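# Load a motor housing can into the press nest

## Task

Pick a single motor housing can out of the steel tray on the robot's table and set it into the round nest beneath the press's raised ram on the same table, with its open end facing up and sitting all the way down; at the finish, no part of the robot may be in contact with any can.

## Robot and tools

Robot. Two arms, left_arm and right_arm, each ending in a two-finger parallel gripper. The arm names do not correspond to the left or right side of the camera pictures. The work is already under way: arms and objects sit wherever earlier commands put them, so a good first call is execute_actions with an empty actions list, which just reports state and images.

Frames. Reported positions use one scene frame: origin at table-top height, halfway between the two nominal arm bases; +x points out across the table, +z points up, and left_arm is on the +y side. end_effector_position is in metres and end_effector_quat_wxyz gives orientation. The reported point lies between the finger pads, just under 1 cm behind the tips; the fingers point along the gripper's own +z and close along its y. Printed positions can be somewhat off, more so at long reach. Motion commands, however, are offsets expressed in each arm's own Hand target axes, not in the scene frame.

execute_actions(actions, cameras). actions is a list of actions; each action is a table of 1 to 15 rows, one row per 1/30 s step, and a short table repeats its final row until 15 steps have run. Every row has 14 numbers in [-1, 1]: left_arm dx, dy, dz, rx, ry, rz, opening, then right_arm in the same order, even when one arm stays still. The six pose numbers are an offset from that arm's Hand target as it was when the action began (each row measured from that same start, not from the previous row); 1.0 equals 0.6 m or 180 degrees, and rx, ry, rz form a single rotation vector. Repeating an offset in a new action moves the arm further. Opening is absolute: +1 fully open (about 87 mm between pads), +0.5 about 69 mm, 0 about 43 mm, -0.5 about 18 mm, -1 shut. Note that 0 is a real opening command, so resend the current opening to leave a gripper unchanged. Sending six zeros re-commands the arm to its Hand target.

move(target, speed, blend, opening_speed, blocking, cameras). target is one 14-number row laid out as above, or a list of up to 15 such rows that differ only in pose; every row is an offset from the same starting Hand targets. The gripper follows a straight line and does not avoid obstacles or the other arm. speed is path top speed in m/s, 0.002 to 0.5 (default 0.25), rotation capped at twice that in rad/s; one value or one per target. blend, in metres, rounds corners of a list. opening_speed (0.2 or more, per second on the -1..+1 scale) ramps the fingers; otherwise the opening is sent at once. Paths stop after 10 s. blocking=false returns early; then call wait or stop before sending more. The result adds a move: line: done (within 10 mm and 2 degrees), off_target, moving, held or fault, plus limits=paced (pose clipped) or limits=held (steps withheld). Neither done nor off_target says whether something is being touched. Faster moves lag, stray and hit harder.

wait(seconds 0 to 10) lets time run with commands held. stop() brakes a running move. zoom_image(camera, region) magnifies part of the latest cam_head_left or cam_head_right image; region is [x0, y0, x1, y1] in pixels, at most 504 by 504. finished_scene(scene=1) ends the job for good and reports success, so call it only once the can rests seated and the grippers are clear.

Controller behaviour. Each step the commanded pose is clipped to within 100 mm and 20 degrees of the measured pose. Hand target in a result is the clipped command, and the next offsets count from it. Friction and weight can leave a gripper short, low or tilted; check position and orientation after each motion and correct tilt. An arm blocked by an object keeps pushing until commanded away: send it a target back past the gripper. A pose unreachable line means the clearance check withheld that arm's command; it does not guard against the grippers or wrist cameras colliding.

Gripping. grip_measured uses the opening scale. To grasp, command about 0.04 below the reading at first contact for full force (about 20 N per pad); less for a lighter hold. Close gently, as a fast close squeezes harder. Readings may be off by about 1 mm.

Other readings. Joint positions and torques are listed per arm (torques 1 to 3 wrap at 28 N m). Step readings list positions; HELD marks withheld steps. Joint limits: waist -2.618 to 3.054, shoulder and elbow 0 to 3.142 (elbow straight at 2.901), wrist pitch and yaw -1.571 to 1.571, wrist roll -2.094 to 2.094.

Cameras: cam_head_left and cam_head_right, each 672x504, with the listed pinhole plus radial intrinsics.

Heat. Carrying loads, reaching far out or pushing at an unreachable pose warms motors, even while you think. MOTOR HOT appears at 75 C; at 90 C that arm folds away and stays idle; at 100 C it collapses.

Avoid: dropping the can, releasing it while it moves, fast impacts, squeezing anything between the two arms, knocking items off the table, and pressing the can hard into the nest. Brief external tugs on held parts or pushes on loose ones can happen.

Each tool is called after "Call:" in YAML: its name, and indented under it one key for each argument.

## Session

Call:
execute_actions:
  actions: []

Scene clock: 836.43 s.
left_arm: end_effector_position=(+0.1684, +0.0132, +0.0283) grip_measured=-0.025 end_effector_quat_wxyz=(+0.308, +0.393, +0.852, -0.158) | right_arm: end_effector_position=(+0.5203, -0.4964, +0.3712) grip_measured=+0.978 end_effector_quat_wxyz=(+0.724, +0.437, +0.511, -0.150)
Joint positions: left_arm=[-1.182 1.362 0.599 -0.114 -0.144 -0.212 0.488] | right_arm=[-0.099 1.771 1.565 0.339 0.781 0.41 0.989]
Joint velocities: left_arm=[0.012 -0.007 -0.012 -0.022 -0.066 0.037 -0.001] | right_arm=[-0.012 0.007 -0.002 -0.007 -0.007 -0.007 -0.003]
Joint torques (N m): left_arm=[-0.61 -4.19 5.26 1.54 -0.07 -0.07] | right_arm=[-0.23 -9.36 8.21 1.63 -0.06 -0.04]
Heat: left arm: 44 °C; right arm: 52 °C.
Hand target: left_arm +0.1699, +0.0091, +0.0285; +0.316, +0.388, +0.851, -0.161 | right_arm +0.5166, -0.4959, +0.3856; +0.734, +0.438, +0.499, -0.144
Tool commands: left_gripper/opening=-0.14 right_gripper/opening=+1.0
Off the commanded pose: left_arm 0.005 m, 1 deg | right_arm 0.015 m, 2 deg.

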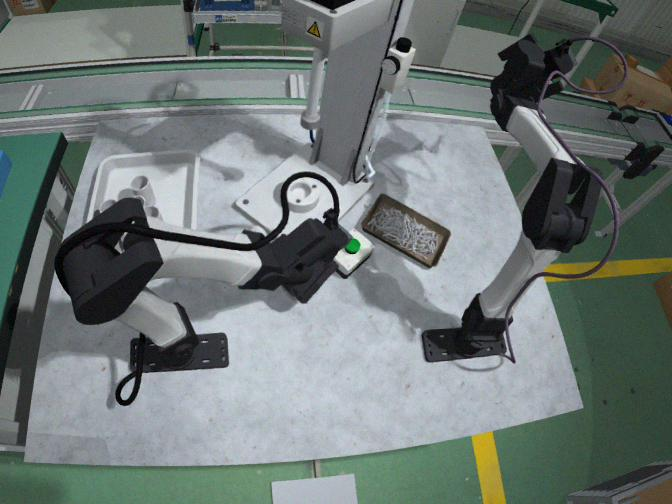

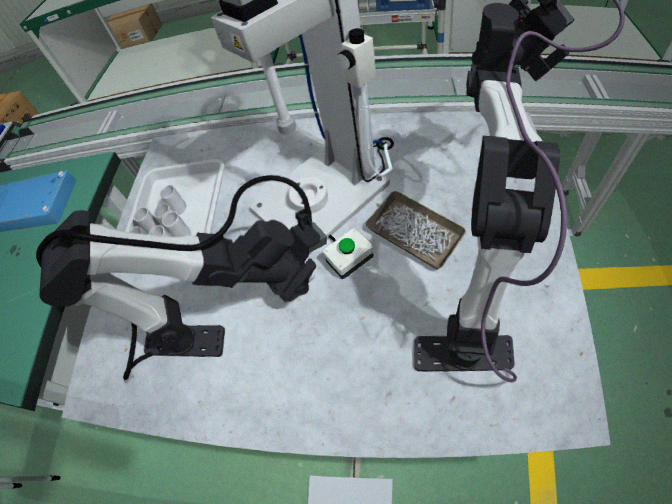

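Call:
zoom_image:
  camera: "cam_head_left"
  region: [220, 150, 400, 310]

Call:
zoom_image:
  camera: "cam_head_right"
  region: [220, 150, 400, 310]

Call:
zoom_image:
  camera: "cam_head_right"
  region: [110, 140, 250, 250]

Call:
zoom_image:
  camera: "cam_head_left"
  region: [80, 140, 220, 250]

Scaled by 2.800.

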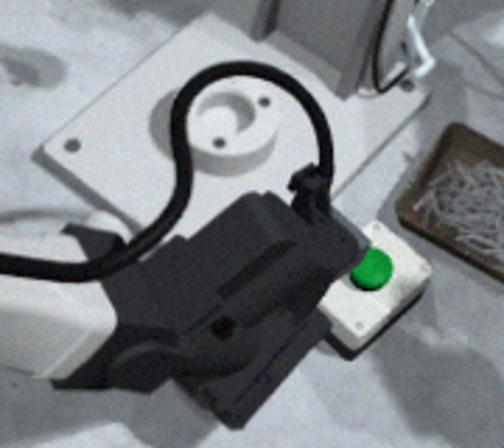

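Scaled by 2.800.

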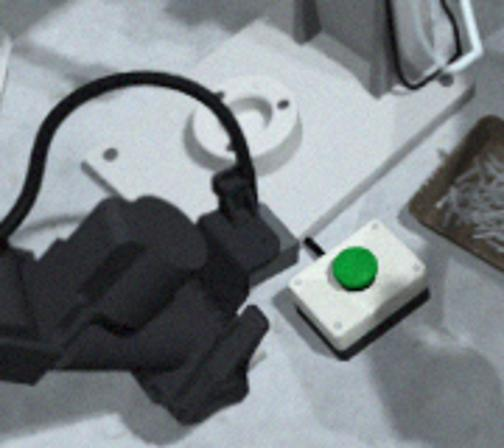

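Scaled by 3.600.

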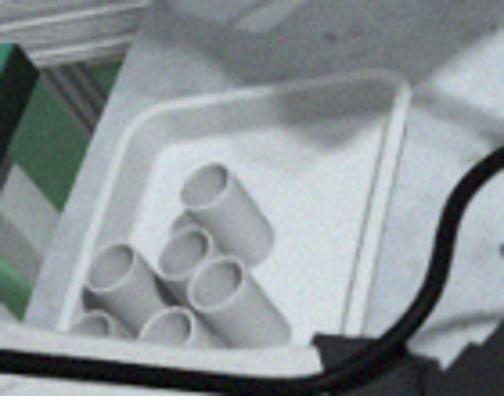

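Scaled by 3.600.

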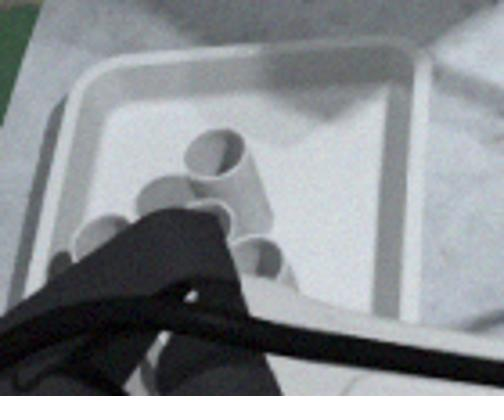

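Call:
move:
  target: [-0.111,-0.005,-0.125,0,0,0,-0.14,0,0,0,0,0,0,1]
  speed: 0.1

Call:
zoom_image:
  camera: "cam_head_left"
  region: [220, 150, 400, 310]

Call:
zoom_image:
  camera: "cam_head_right"
  region: [220, 150, 400, 310]

Scene clock: 847.70 s.
left_arm: end_effector_position=(+0.1663, +0.0151, +0.1096) grip_measured=-0.025 end_effector_quat_wxyz=(+0.293, +0.397, +0.857, -0.146) | right_arm: end_effector_position=(+0.5203, -0.4964, +0.3712) grip_measured=+0.978 end_effector_quat_wxyz=(+0.724, +0.437, +0.511, -0.150)
Joint positions: left_arm=[-1.187 1.262 0.891 -0.546 -0.147 -0.216 0.488] | right_arm=[-0.099 1.771 1.565 0.339 0.781 0.41 0.989]
Joint velocities: left_arm=[0.012 -0.017 0.012 -0.007 0.007 0.022 -0.011] | right_arm=[-0.007 0.007 0.012 -0.051 -0.007 0.007 0.013]
Joint torques (N m): left_arm=[-0.57 -7.01 8.91 1.18 -0.07 -0.07] | right_arm=[-0.23 -9.36 8.21 1.63 -0.06 -0.04]
Heat: left arm: 44 °C; right arm: 52 °C.
Hand target: left_arm +0.1695, +0.0069, +0.1292; +0.316, +0.388, +0.851, -0.161 | right_arm +0.5166, -0.4959, +0.3856; +0.734, +0.438, +0.499, -0.144
Off the commanded pose: left_arm 0.021 m, 3 deg | right_arm 0.015 m, 2 deg.
move: off_target (left_arm, right_arm)

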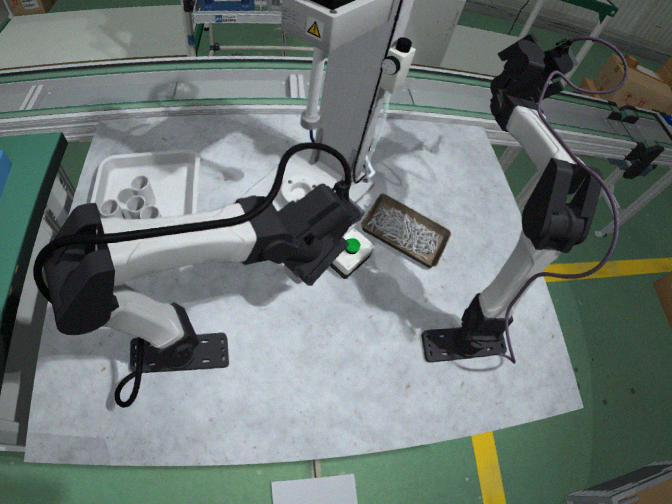

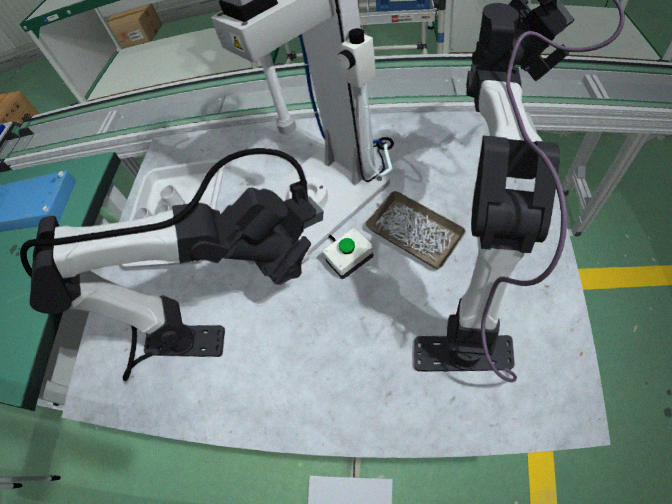

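Scaled by 2.800.

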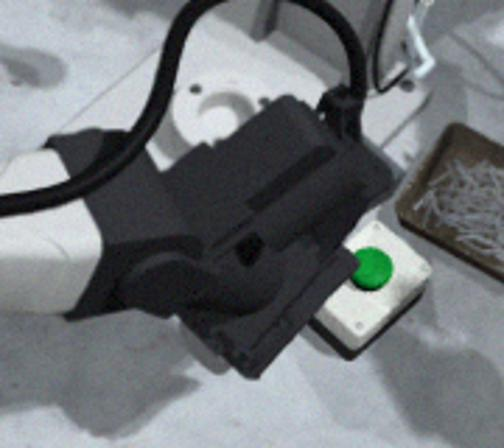

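Scaled by 2.800.

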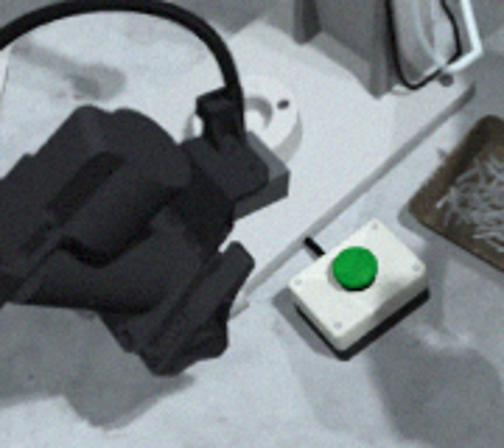

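Call:
move:
  target: [-0.166,-0.007,-0.187,0,-0.25,0,-0.14,0,0,0,0,0,0,1]
  speed: 0.15

Call:
zoom_image:
  camera: "cam_head_left"
  region: [220, 120, 420, 300]

Call:
zoom_image:
  camera: "cam_head_right"
  region: [220, 120, 420, 300]

Scene clock: 857.77 s.
left_arm: end_effector_position=(+0.1676, +0.0070, +0.2718) grip_measured=-0.025 end_effector_quat_wxyz=(+0.601, +0.309, +0.676, -0.293) | right_arm: end_effector_position=(+0.5203, -0.4964, +0.3712) grip_measured=+0.978 end_effector_quat_wxyz=(+0.724, +0.437, +0.511, -0.150)
Joint positions: left_arm=[-1.361 0.777 0.703 -0.042 -0.424 -0.073 0.488] | right_arm=[-0.099 1.771 1.565 0.339 0.781 0.41 0.989]
Joint velocities: left_arm=[0.007 0.027 -0.022 -0.037 0.007 0.007 -0.009] | right_arm=[0.012 0.002 -0.002 -0.037 -0.007 -0.051 -0.003]
Joint torques (N m): left_arm=[-0.51 -2.3 6.35 2.05 -0.06 0.15] | right_arm=[-0.23 -9.36 8.2 1.63 -0.06 -0.04]
Heat: left arm: 45 °C; right arm: 52 °C.
Hand target: left_arm +0.1681, +0.0064, +0.2821; +0.615, +0.299, +0.665, -0.301 | right_arm +0.5166, -0.4959, +0.3856; +0.734, +0.438, +0.499, -0.144
Off the commanded pose: left_arm 0.008 m, 3 deg | right_arm 0.015 m, 2 deg.
move: off_target (left_arm, right_arm)

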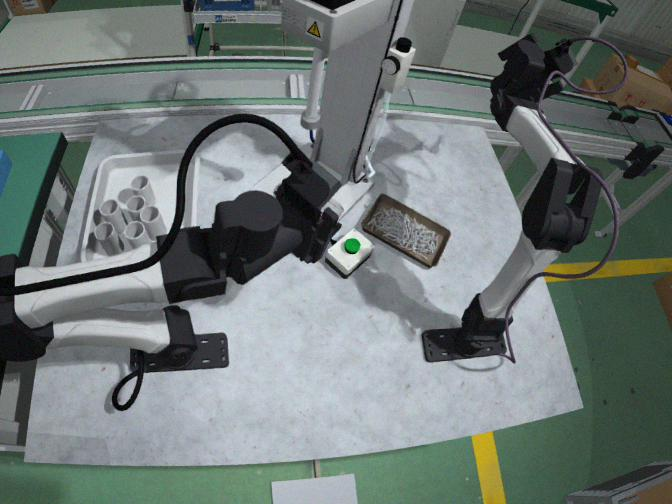

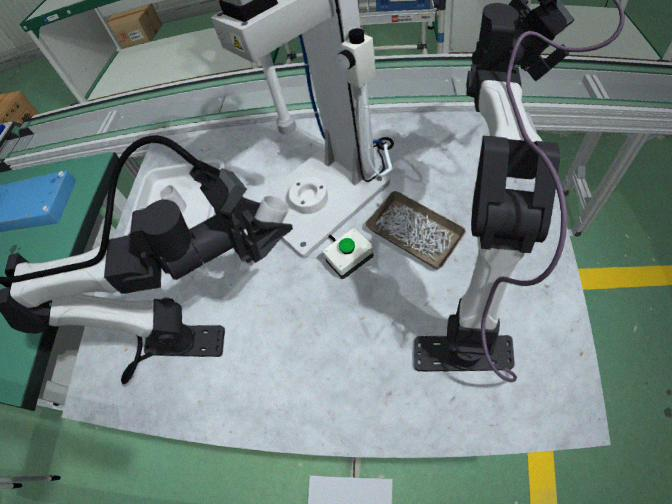

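Scaled by 2.520.

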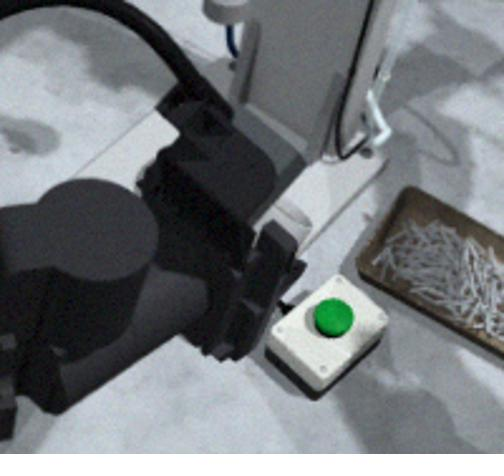

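Scaled by 2.520.

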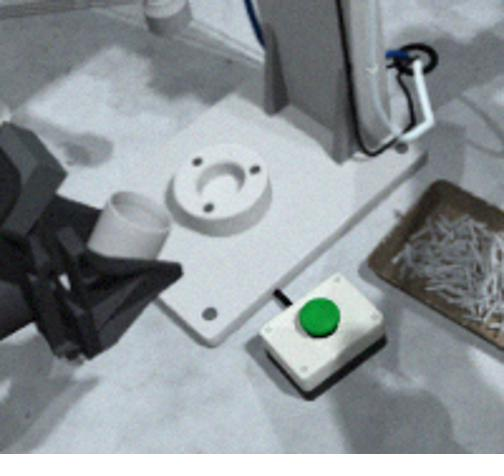

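Call:
zoom_image:
  camera: "cam_head_right"
  region: [220, 170, 320, 270]

Call:
zoom_image:
  camera: "cam_head_left"
  region: [260, 160, 380, 280]

Call:
zoom_image:
  camera: "cam_head_left"
  region: [80, 150, 200, 270]

Scaled by 5.040.

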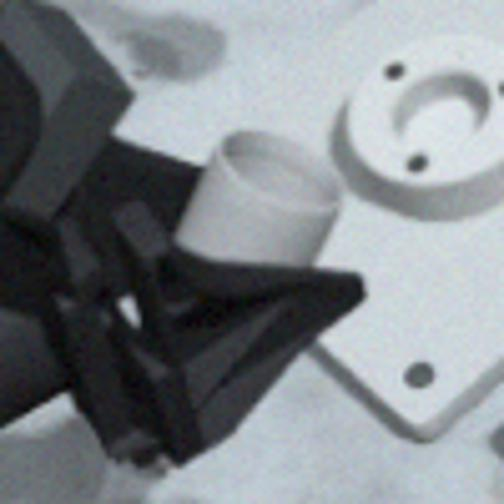

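Scaled by 4.200.

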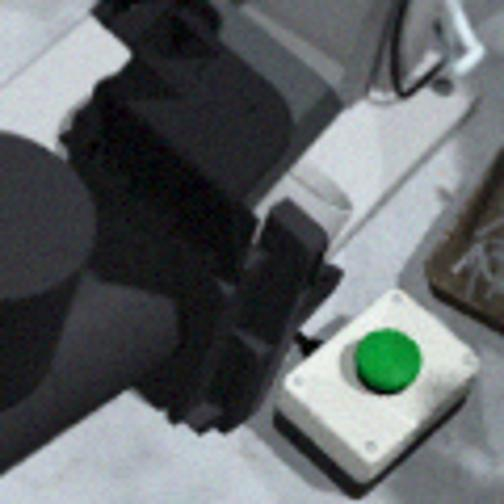

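Scaled by 4.200.

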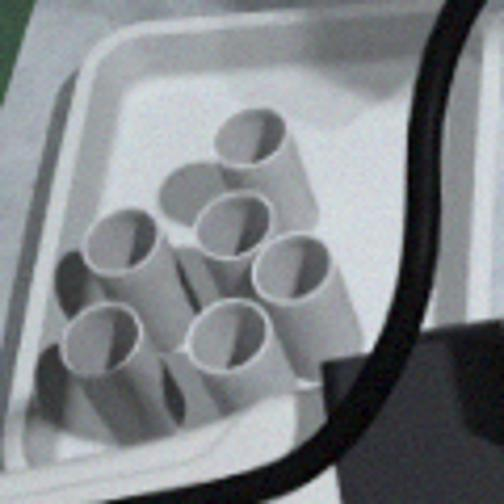

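Call:
move:
  target: [-0.05,0,0,0,-0.139,0,-0.14,0,0,0,0,0,0,1]
  speed: 0.15

Call:
zoom_image:
  camera: "cam_head_right"
  region: [200, 130, 340, 270]

Call:
zoom_image:
  camera: "cam_head_left"
  region: [260, 140, 400, 280]

Scene clock: 884.60 s.
left_arm: end_effector_position=(+0.1719, +0.0071, +0.3050) grip_measured=-0.025 end_effector_quat_wxyz=(+0.738, +0.232, +0.528, -0.351) | right_arm: end_effector_position=(+0.5203, -0.4964, +0.3712) grip_measured=+0.978 end_effector_quat_wxyz=(+0.724, +0.437, +0.511, -0.150)
Joint positions: left_arm=[-1.384 0.772 0.373 0.779 -0.445 0.141 0.488] | right_arm=[-0.099 1.771 1.565 0.339 0.781 0.41 0.989]
Joint velocities: left_arm=[0.002 -0.002 0.002 0.007 0.066 -0.037 -0.009] | right_arm=[-0.007 0.002 -0.002 0.022 -0.081 -0.037 -0.018]
Joint torques (N m): left_arm=[-0.18 -0.62 6.19 1.78 0.29 0.2] | right_arm=[-0.23 -9.35 8.21 1.63 -0.06 -0.04]
Heat: left arm: 45 °C; right arm: 52 °C.
Hand target: left_arm +0.1697, +0.0068, +0.3121; +0.745, +0.228, +0.514, -0.359 | right_arm +0.5166, -0.4959, +0.3856; +0.734, +0.438, +0.499, -0.144
Off the commanded pose: left_arm 0.007 m, 2 deg | right_arm 0.015 m, 2 deg.
move: off_target (right_arm)

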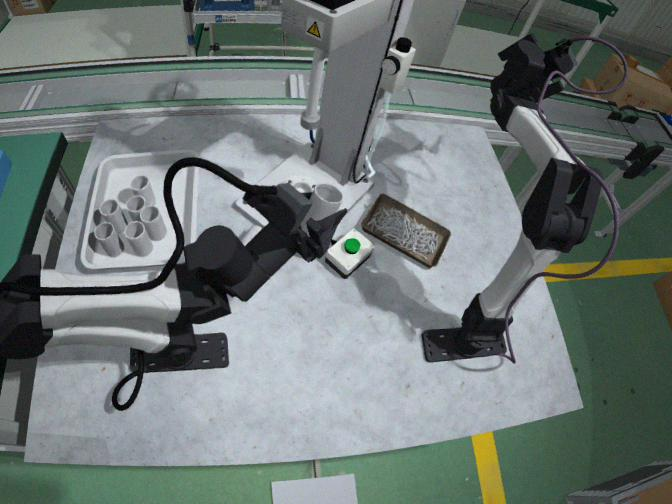

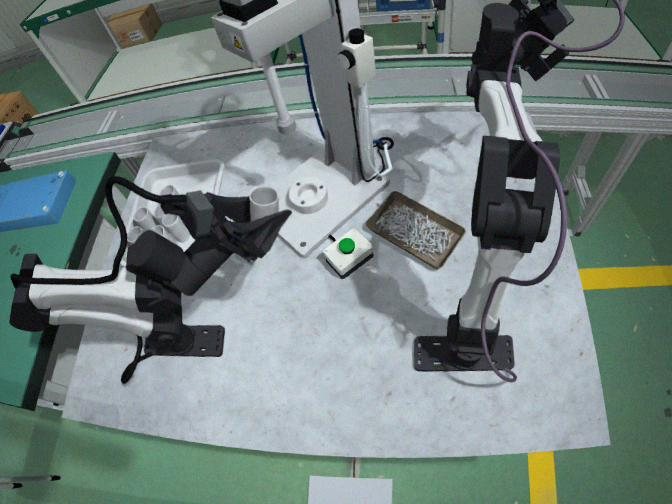

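Scaled by 3.600.

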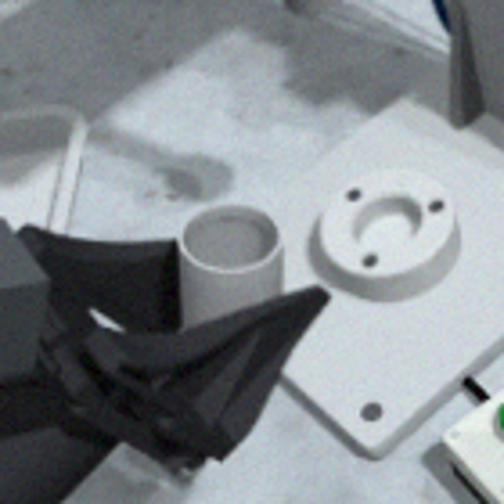

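Scaled by 3.600.

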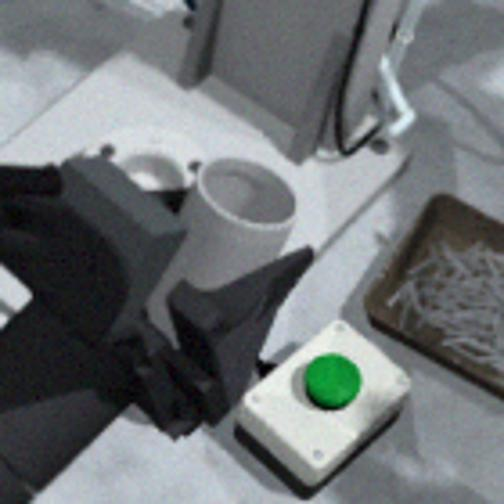

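Call:
move:
  target: [0.372,0.012,-0.147,0,0.506,0,-0.14,0,0,0,0,0,0,1]
  speed: 0.2

Call:
zoom_image:
  camera: "cam_head_right"
  region: [220, 170, 360, 310]

Call:
zoom_image:
  camera: "cam_head_left"
  region: [240, 180, 380, 320]

Scene clock: 903.23 s.
left_arm: end_effector_position=(+0.1683, +0.0143, +0.0593) grip_measured=-0.025 end_effector_quat_wxyz=(+0.152, +0.411, +0.896, -0.077) | right_arm: end_effector_position=(+0.5203, -0.4964, +0.3712) grip_measured=+0.978 end_effector_quat_wxyz=(+0.724, +0.437, +0.511, -0.150)
Joint positions: left_arm=[-1.134 1.588 1.071 -0.718 -0.061 -0.21 0.488] | right_arm=[-0.099 1.771 1.565 0.339 0.781 0.41 0.989]
Joint velocities: left_arm=[-0.002 -0.012 -0.002 -0.051 -0.007 -0.037 0.006] | right_arm=[-0.007 -0.002 0.007 -0.095 -0.051 0.007 0.003]
Joint torques (N m): left_arm=[0.64 -6.46 8.38 0.64 0.17 0.1] | right_arm=[-0.23 -9.36 8.21 1.63 -0.06 -0.04]
Heat: left arm: 45 °C; right arm: 52 °C.
Hand target: left_arm +0.1727, +0.0071, +0.0668; +0.156, +0.409, +0.895, -0.085 | right_arm +0.5166, -0.4959, +0.3856; +0.734, +0.438, +0.499, -0.144
Off the commanded pose: left_arm 0.015 m, 2 deg | right_arm 0.015 m, 2 deg.
move: off_target (left_arm, right_arm)

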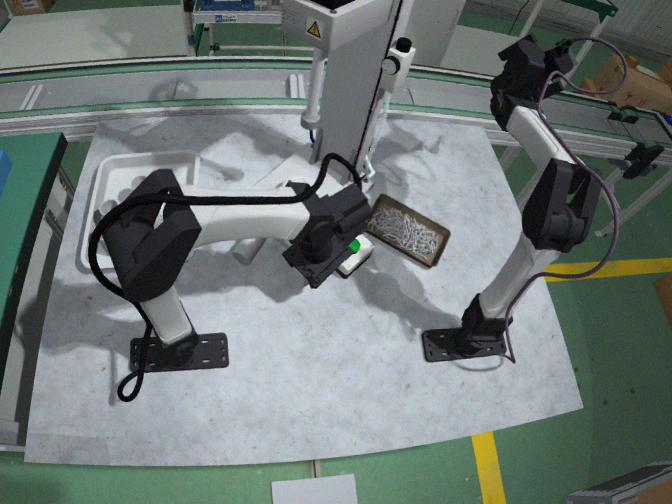

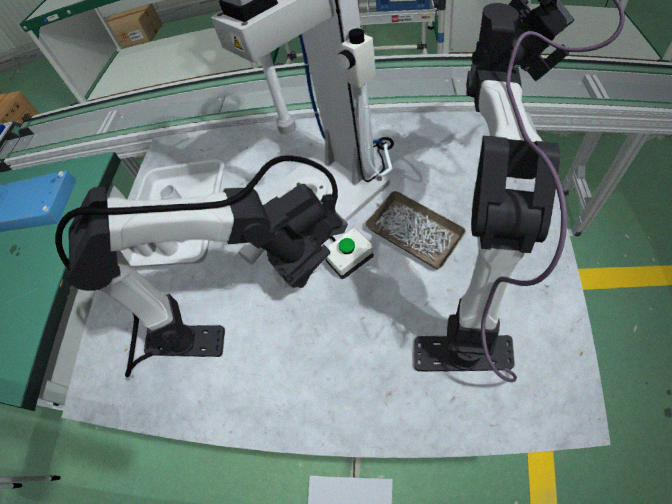

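Scaled by 3.600.

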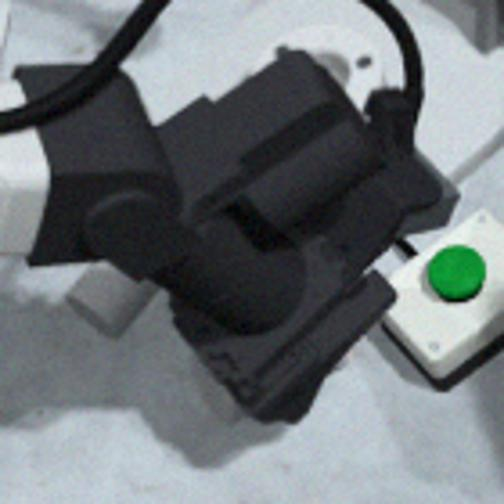

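Scaled by 3.600.

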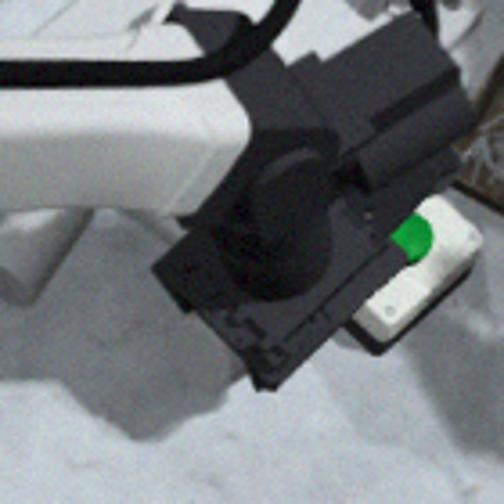

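Call:
move:
  target: [0.02,0.002,0.053,0,0,0,-0.14,0,0,0,0,0,0,1]
  speed: 0.04

Call:
zoom_image:
  camera: "cam_head_left"
  region: [220, 180, 360, 320]

Call:
zoom_image:
  camera: "cam_head_right"
  region: [220, 170, 360, 310]

Scene clock: 909.80 s.
left_arm: end_effector_position=(+0.1712, +0.0100, +0.0355) grip_measured=-0.025 end_effector_quat_wxyz=(+0.156, +0.410, +0.895, -0.081) | right_arm: end_effector_position=(+0.5203, -0.4964, +0.3712) grip_measured=+0.978 end_effector_quat_wxyz=(+0.724, +0.437, +0.511, -0.150)
Joint positions: left_arm=[-1.132 1.626 1.008 -0.604 -0.06 -0.21 0.488] | right_arm=[-0.099 1.771 1.565 0.339 0.781 0.41 0.989]
Joint velocities: left_arm=[0.002 -0.022 -0.032 0.037 -0.007 -0.007 -0.006] | right_arm=[0.002 0.002 -0.007 -0.037 0.022 -0.022 -0.013]
Joint torques (N m): left_arm=[0.59 -6.6 5.11 0.93 0.14 0.09] | right_arm=[-0.23 -9.36 8.21 1.63 -0.06 -0.04]
Heat: left arm: 46 °C; right arm: 52 °C.
Hand target: left_arm +0.1730, +0.0081, +0.0326; +0.156, +0.409, +0.895, -0.085 | right_arm +0.5166, -0.4959, +0.3856; +0.734, +0.438, +0.499, -0.144
Off the commanded pose: left_arm 0.004 m, 1 deg | right_arm 0.015 m, 2 deg.
move: off_target (right_arm)

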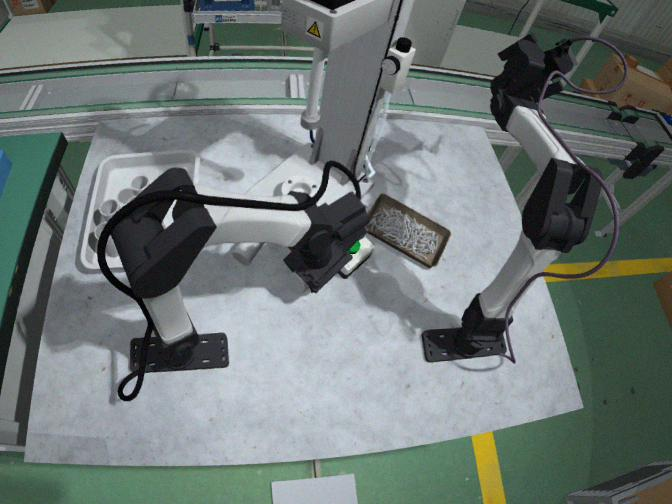

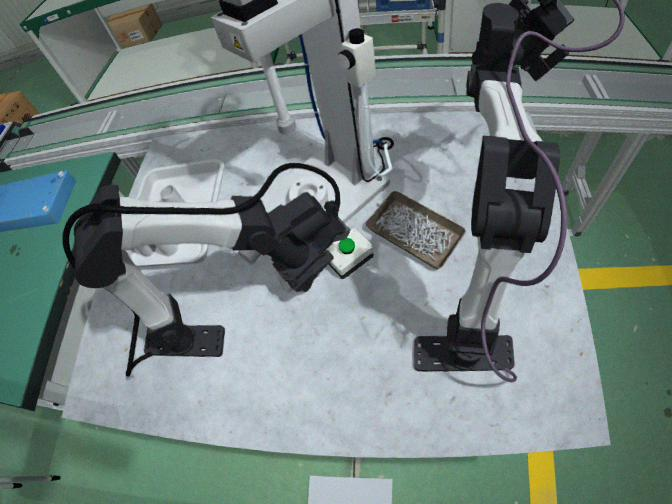

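Scaled by 3.600.

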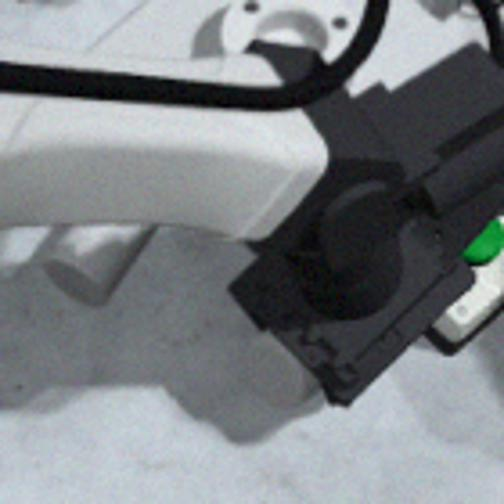

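Scaled by 3.600.

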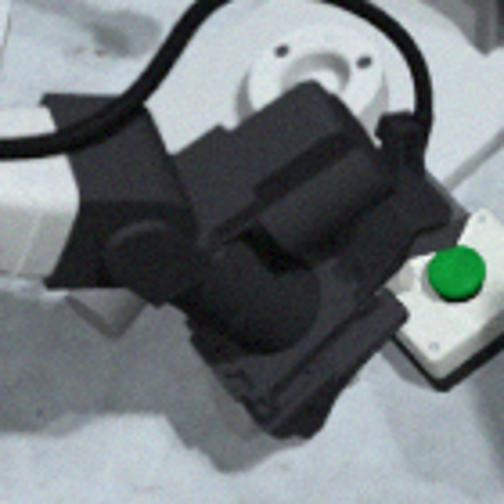

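Call:
move:
  target: [0.007,0.0,0.019,0,0,0,-0.14,0,0,0,0,0,0,1]
  speed: 0.03
  cameras: []

Scene clock: 915.53 s.
left_arm: end_effector_position=(+0.1714, +0.0097, +0.0236) grip_measured=-0.025 end_effector_quat_wxyz=(+0.157, +0.410, +0.895, -0.081) | right_arm: end_effector_position=(+0.5203, -0.4964, +0.3712) grip_measured=+0.978 end_effector_quat_wxyz=(+0.724, +0.437, +0.511, -0.150)
Joint positions: left_arm=[-1.132 1.645 0.977 -0.553 -0.06 -0.21 0.488] | right_arm=[-0.099 1.771 1.565 0.339 0.781 0.41 0.989]
Joint velocities: left_arm=[0.002 -0.022 -0.017 -0.022 -0.051 -0.007 0.004] | right_arm=[-0.007 -0.012 0.012 -0.066 0.051 -0.095 0.008]
Joint torques (N m): left_arm=[0.58 -6.54 4.94 0.92 0.12 0.11] | right_arm=[-0.21 -9.36 8.2 1.63 -0.06 -0.04]
Heat: left arm: 45 °C; right arm: 52 °C.
Hand target: left_arm +0.1728, +0.0081, +0.0205; +0.156, +0.409, +0.895, -0.085 | right_arm +0.5166, -0.4959, +0.3856; +0.734, +0.438, +0.499, -0.144
Off the commanded pose: left_arm 0.004 m, 0 deg | right_arm 0.015 m, 2 deg.
move: off_target (right_arm)
No camera images: "cameras" was empty.

Call:
move:
  target: [0.006,0.0,0.015,0,0,0,-0.14,0,0,0,0,0,0,1]
  speed: 0.03
  cameras: []

Scene clock: 918.73 s.
left_arm: end_effector_position=(+0.1708, +0.0090, +0.0212) grip_measured=-0.025 end_effector_quat_wxyz=(+0.157, +0.410, +0.895, -0.084) | right_arm: end_effector_position=(+0.5203, -0.4964, +0.3712) grip_measured=+0.978 end_effector_quat_wxyz=(+0.724, +0.437, +0.511, -0.150)
Joint positions: left_arm=[-1.132 1.647 0.968 -0.538 -0.055 -0.21 0.488] | right_arm=[-0.099 1.771 1.565 0.339 0.781 0.41 0.989]
Joint velocities: left_arm=[0.002 -0.002 -0.012 -0.022 -0.022 0.007 -0.011] | right_arm=[-0.002 0.007 -0.012 0.022 0.007 -0.037 0.003]
Joint torques (N m): left_arm=[0.59 -5.26 3.69 1.15 0.09 0.1] | right_arm=[-0.23 -9.36 8.23 1.62 -0.06 -0.04]
Heat: left arm: 45 °C; right arm: 52 °C.
Hand target: left_arm +0.1724, +0.0084, +0.0106; +0.156, +0.409, +0.895, -0.085 | right_arm +0.5166, -0.4959, +0.3856; +0.734, +0.438, +0.499, -0.144
Off the commanded pose: left_arm 0.011 m, 0 deg | right_arm 0.015 m, 2 deg.
move: off_target (left_arm, right_arm)
No camera images: "cameras" was empty.

Call:
move:
  target: [-0.005,0,-0.013,0,0,0,-0.14,0,0,0,0,0,0,1]
  cameras: []

Call:
move:
  target: [0,0,0,0,0,0,0.15,0,0,0,0,0,0,1]
  opening_speed: 0.25

Call:
zoom_image:
  camera: "cam_head_left"
  region: [220, 180, 360, 320]

Call:
zoom_image:
  camera: "cam_head_right"
  region: [220, 170, 360, 310]

Scene clock: 928.00 s.
left_arm: end_effector_position=(+0.1708, +0.0091, +0.0212) grip_measured=-0.025 end_effector_quat_wxyz=(+0.157, +0.410, +0.895, -0.084) | right_arm: end_effector_position=(+0.5203, -0.4964, +0.3712) grip_measured=+0.978 end_effector_quat_wxyz=(+0.724, +0.437, +0.511, -0.150)
Joint positions: left_arm=[-1.132 1.647 0.968 -0.538 -0.055 -0.21 0.488] | right_arm=[-0.099 1.771 1.565 0.339 0.781 0.41 0.989]
Joint velocities: left_arm=[-0.027 0.027 0.007 -0.022 0.066 0.051 0.001] | right_arm=[0.002 0.007 -0.012 -0.007 -0.007 0.007 -0.003]
Joint torques (N m): left_arm=[0.59 -6.61 5.37 0.85 0.09 0.1] | right_arm=[-0.23 -9.35 8.21 1.63 -0.06 -0.04]
Heat: left arm: 44 °C; right arm: 52 °C.
Hand target: left_arm +0.1727, +0.0083, +0.0190; +0.156, +0.409, +0.895, -0.085 | right_arm +0.5166, -0.4959, +0.3856; +0.734, +0.438, +0.499, -0.144
Off the commanded pose: left_arm 0.003 m, 0 deg | right_arm 0.015 m, 2 deg.
move: off_target (right_arm)
No camera images: "cameras" was empty.

Scene clock: 929.37 s.
left_arm: end_effector_position=(+0.1728, +0.0116, +0.0210) grip_measured=+0.150 end_effector_quat_wxyz=(+0.157, +0.409, +0.896, -0.080) | right_arm: end_effector_position=(+0.5203, -0.4964, +0.3712) grip_measured=+0.978 end_effector_quat_wxyz=(+0.724, +0.437, +0.511, -0.150)
Joint positions: left_arm=[-1.125 1.647 0.968 -0.543 -0.06 -0.206 0.575] | right_arm=[-0.099 1.771 1.565 0.339 0.781 0.41 0.989]
Joint velocities: left_arm=[-0.017 -0.002 0.002 0.095 -0.007 -0.007 -0.004] | right_arm=[0.002 -0.017 -0.007 0.007 -0.051 -0.037 0.008]
Joint torques (N m): left_arm=[0.09 -6.45 5.33 0.88 0.13 0.05] | right_arm=[-0.23 -9.35 8.21 1.63 -0.06 -0.04]
Heat: left arm: 44 °C; right arm: 52 °C.
Hand target: left_arm +0.1726, +0.0083, +0.0190; +0.156, +0.409, +0.895, -0.085 | right_arm +0.5166, -0.4959, +0.3856; +0.734, +0.438, +0.499, -0.144
Off the commanded pose: left_arm 0.004 m, 1 deg | right_arm 0.015 m, 2 deg.
move: off_target (right_arm)

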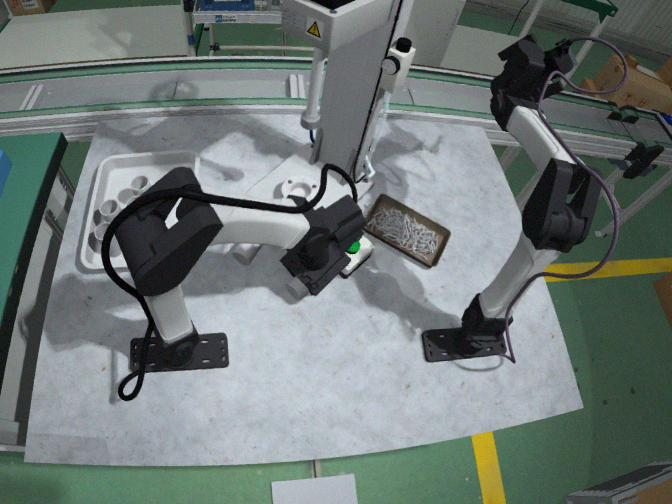

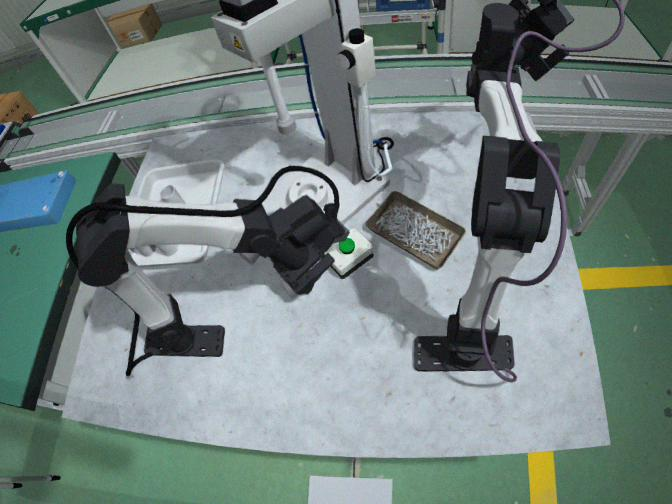

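Scaled by 3.600.

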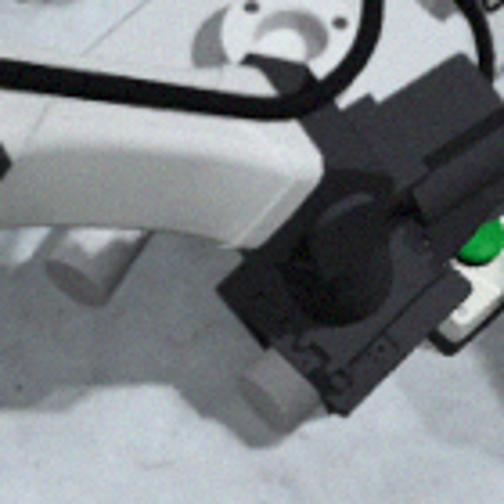

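Scaled by 3.600.

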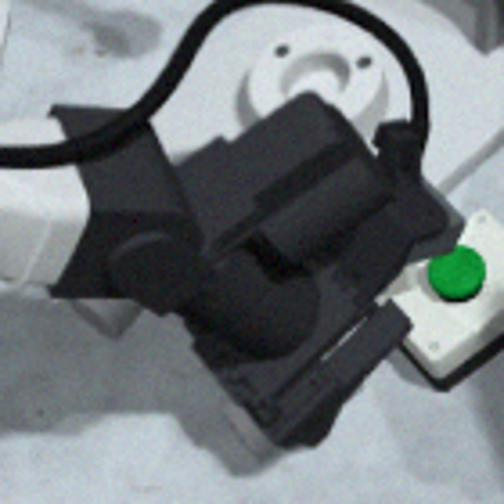

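Call:
move:
  target: [0,0,0,0,0.195,0,0.2,0,0,0,0,0,0,1]
  speed: 0.15

Call:
zoom_image:
  camera: "cam_head_left"
  region: [220, 180, 400, 320]

Call:
zoom_image:
  camera: "cam_head_right"
  region: [220, 170, 400, 310]

Scene clock: 937.47 s.
left_arm: end_effector_position=(+0.1800, -0.0052, +0.0249) grip_measured=+0.200 end_effector_quat_wxyz=(-0.080, +0.414, +0.906, +0.021) | right_arm: end_effector_position=(+0.5203, -0.4964, +0.3712) grip_measured=+0.978 end_effector_quat_wxyz=(+0.724, +0.437, +0.511, -0.150)
Joint positions: left_arm=[-1.075 2.173 1.665 -1.22 0.055 -0.161 0.6] | right_arm=[-0.099 1.771 1.565 0.339 0.781 0.41 0.989]
Joint velocities: left_arm=[0.007 0.012 -0.017 -0.022 0.051 -0.022 -0.006] | right_arm=[-0.012 -0.012 0.007 0.022 0.051 -0.037 -0.013]
Joint torques (N m): left_arm=[0.5 -7.38 4.48 -0.58 0.15 0.16] | right_arm=[-0.23 -9.35 8.21 1.63 -0.06 -0.04]
Heat: left arm: 44 °C; right arm: 52 °C.
Hand target: left_arm +0.1727, +0.0093, +0.0151; -0.119, +0.413, +0.902, +0.045 | right_arm +0.5166, -0.4959, +0.3856; +0.734, +0.438, +0.499, -0.144
Off the commanded pose: left_arm 0.016 m, 5 deg | right_arm 0.015 m, 2 deg.
move: off_target (left_arm, right_arm)

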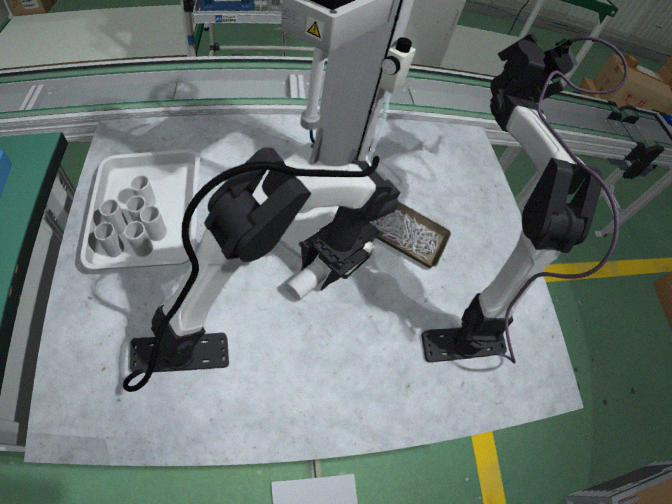

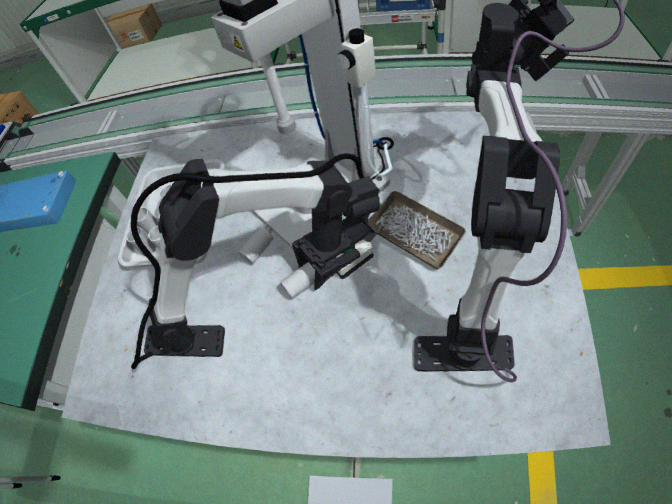

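Scaled by 2.800.

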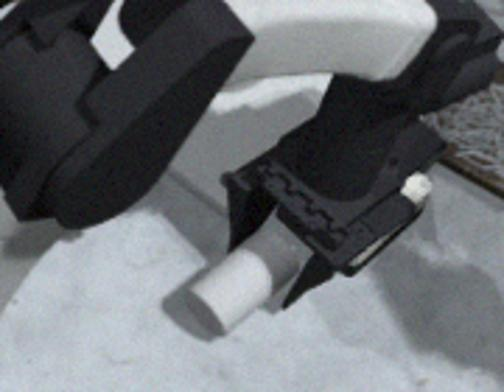

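Scaled by 2.800.

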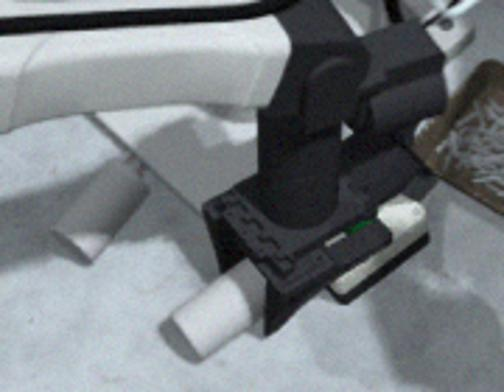

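Call:
move:
  target: [0,0,0,0,0,0,-0.14,0,0,0,0,0,0,1]
  opening_speed: 0.4

Scene clock: 947.10 s.
left_arm: end_effector_position=(+0.1790, -0.0066, +0.0250) grip_measured=+0.003 end_effector_quat_wxyz=(-0.082, +0.414, +0.906, +0.017) | right_arm: end_effector_position=(+0.5203, -0.4964, +0.3712) grip_measured=+0.978 end_effector_quat_wxyz=(+0.724, +0.437, +0.511, -0.150)
Joint positions: left_arm=[-1.075 2.174 1.667 -1.219 0.064 -0.161 0.502] | right_arm=[-0.099 1.771 1.565 0.339 0.781 0.41 0.989]
Joint velocities: left_arm=[-0.012 0.007 -0.002 -0.007 0.022 0.095 -0.009] | right_arm=[0.002 0.012 -0.012 0.007 -0.125 -0.081 -0.013]
Joint torques (N m): left_arm=[0.38 -7.65 4.37 -0.58 0.08 0.15] | right_arm=[-0.23 -9.36 8.21 1.63 -0.06 -0.04]
Heat: left arm: 43 °C; right arm: 52 °C.
Hand target: left_arm +0.1727, +0.0091, +0.0152; -0.119, +0.413, +0.902, +0.044 | right_arm +0.5166, -0.4959, +0.3856; +0.734, +0.438, +0.499, -0.144
Off the commanded pose: left_arm 0.020 m, 5 deg | right_arm 0.015 m, 2 deg.
move: off_target (left_arm, right_arm)

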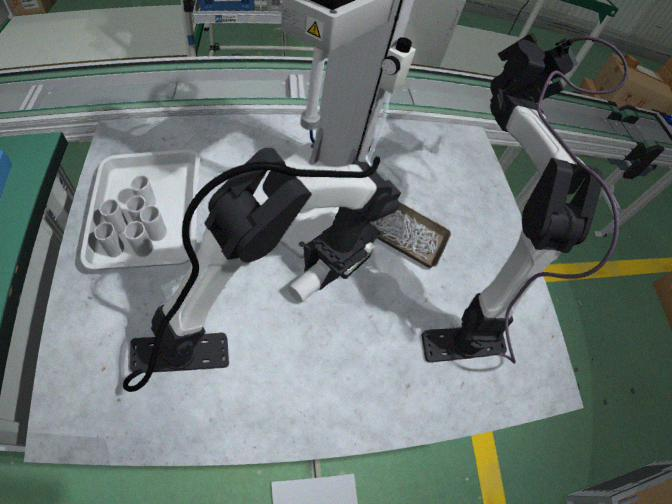

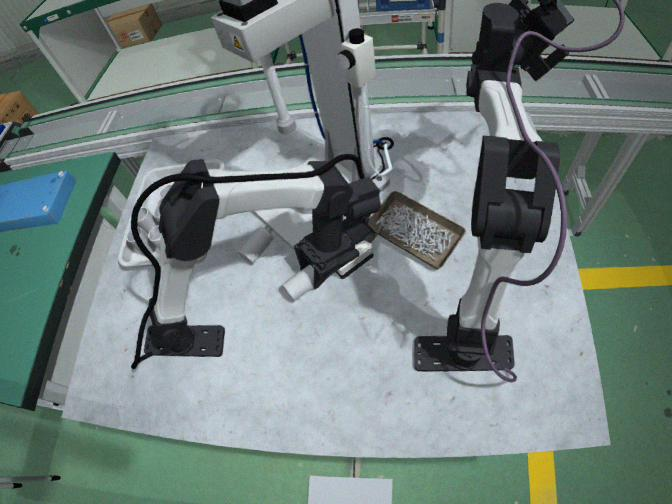

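Call:
move:
  target:
    - [0.033,-0.003,-0.13,0,0,0,-0.14,0,0,0,0,0,0,1]
    - [0.105,-0.008,-0.404,0,-0.528,0,-0.14,0,0,0,0,0,0,1]
  speed: 0.15
  blend: 0.03

Call:
zoom_image:
  camera: "cam_head_left"
  region: [240, 130, 400, 290]

Call:
zoom_image:
  camera: "cam_head_right"
  region: [200, 130, 360, 290]

Scene clock: 959.20 s.
left_arm: end_effector_position=(+0.1710, +0.0084, +0.2636) grip_measured=+0.003 end_effector_quat_wxyz=(+0.563, +0.324, +0.709, -0.275) | right_arm: end_effector_position=(+0.5203, -0.4964, +0.3712) grip_measured=+0.978 end_effector_quat_wxyz=(+0.724, +0.437, +0.511, -0.150)
Joint positions: left_arm=[-1.318 0.829 0.792 -0.196 -0.373 -0.113 0.502] | right_arm=[-0.099 1.771 1.565 0.339 0.781 0.41 0.989]
Joint velocities: left_arm=[-0.007 -0.007 0.007 -0.022 0.022 -0.037 -0.001] | right_arm=[-0.007 -0.012 0.002 0.037 -0.081 -0.037 0.003]
Joint torques (N m): left_arm=[-0.64 -2.77 6.38 2.05 -0.09 0.14] | right_arm=[-0.21 -9.36 8.21 1.63 -0.06 -0.04]
Heat: left arm: 43 °C; right arm: 52 °C.
Hand target: left_arm +0.1720, +0.0069, +0.2747; +0.579, +0.314, +0.697, -0.284 | right_arm +0.5166, -0.4959, +0.3856; +0.734, +0.438, +0.499, -0.144
Off the commanded pose: left_arm 0.003 m, 3 deg | right_arm 0.015 m, 2 deg.
move: off_target (left_arm, right_arm)

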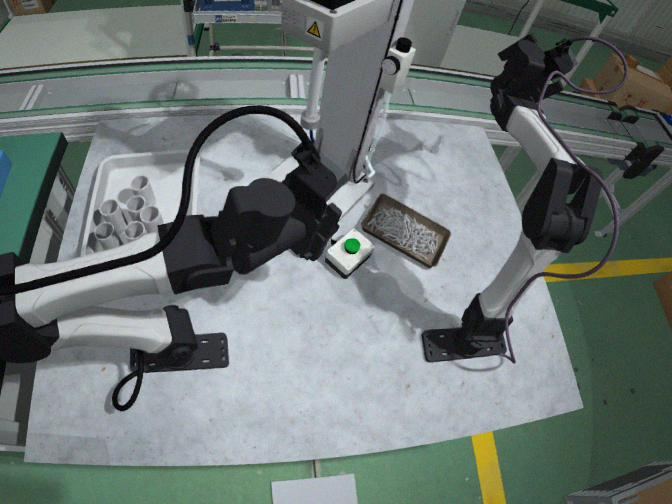

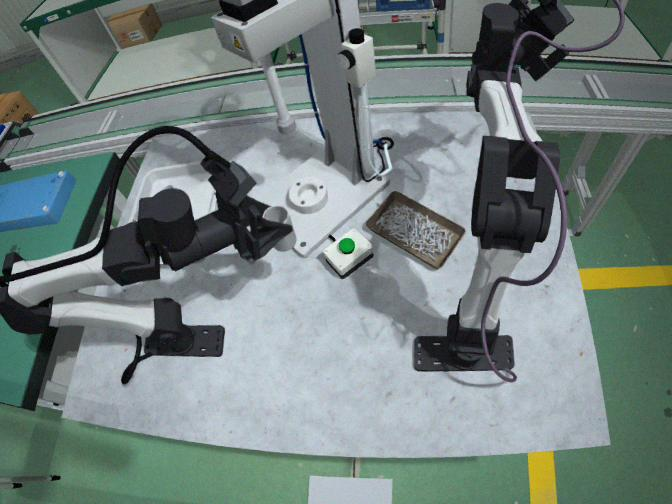

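Scaled by 3.150.

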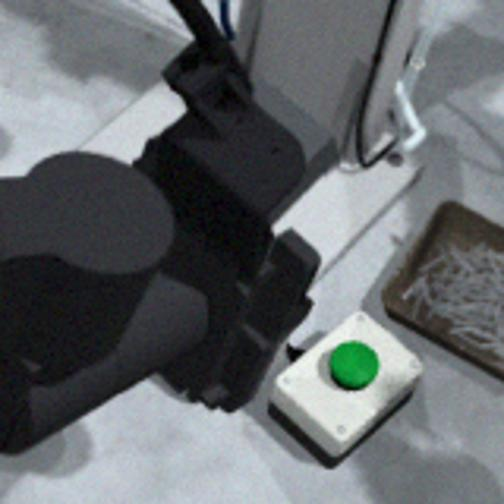

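Scaled by 3.150.

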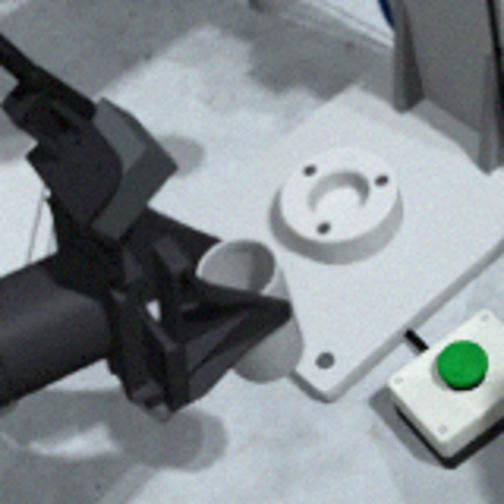

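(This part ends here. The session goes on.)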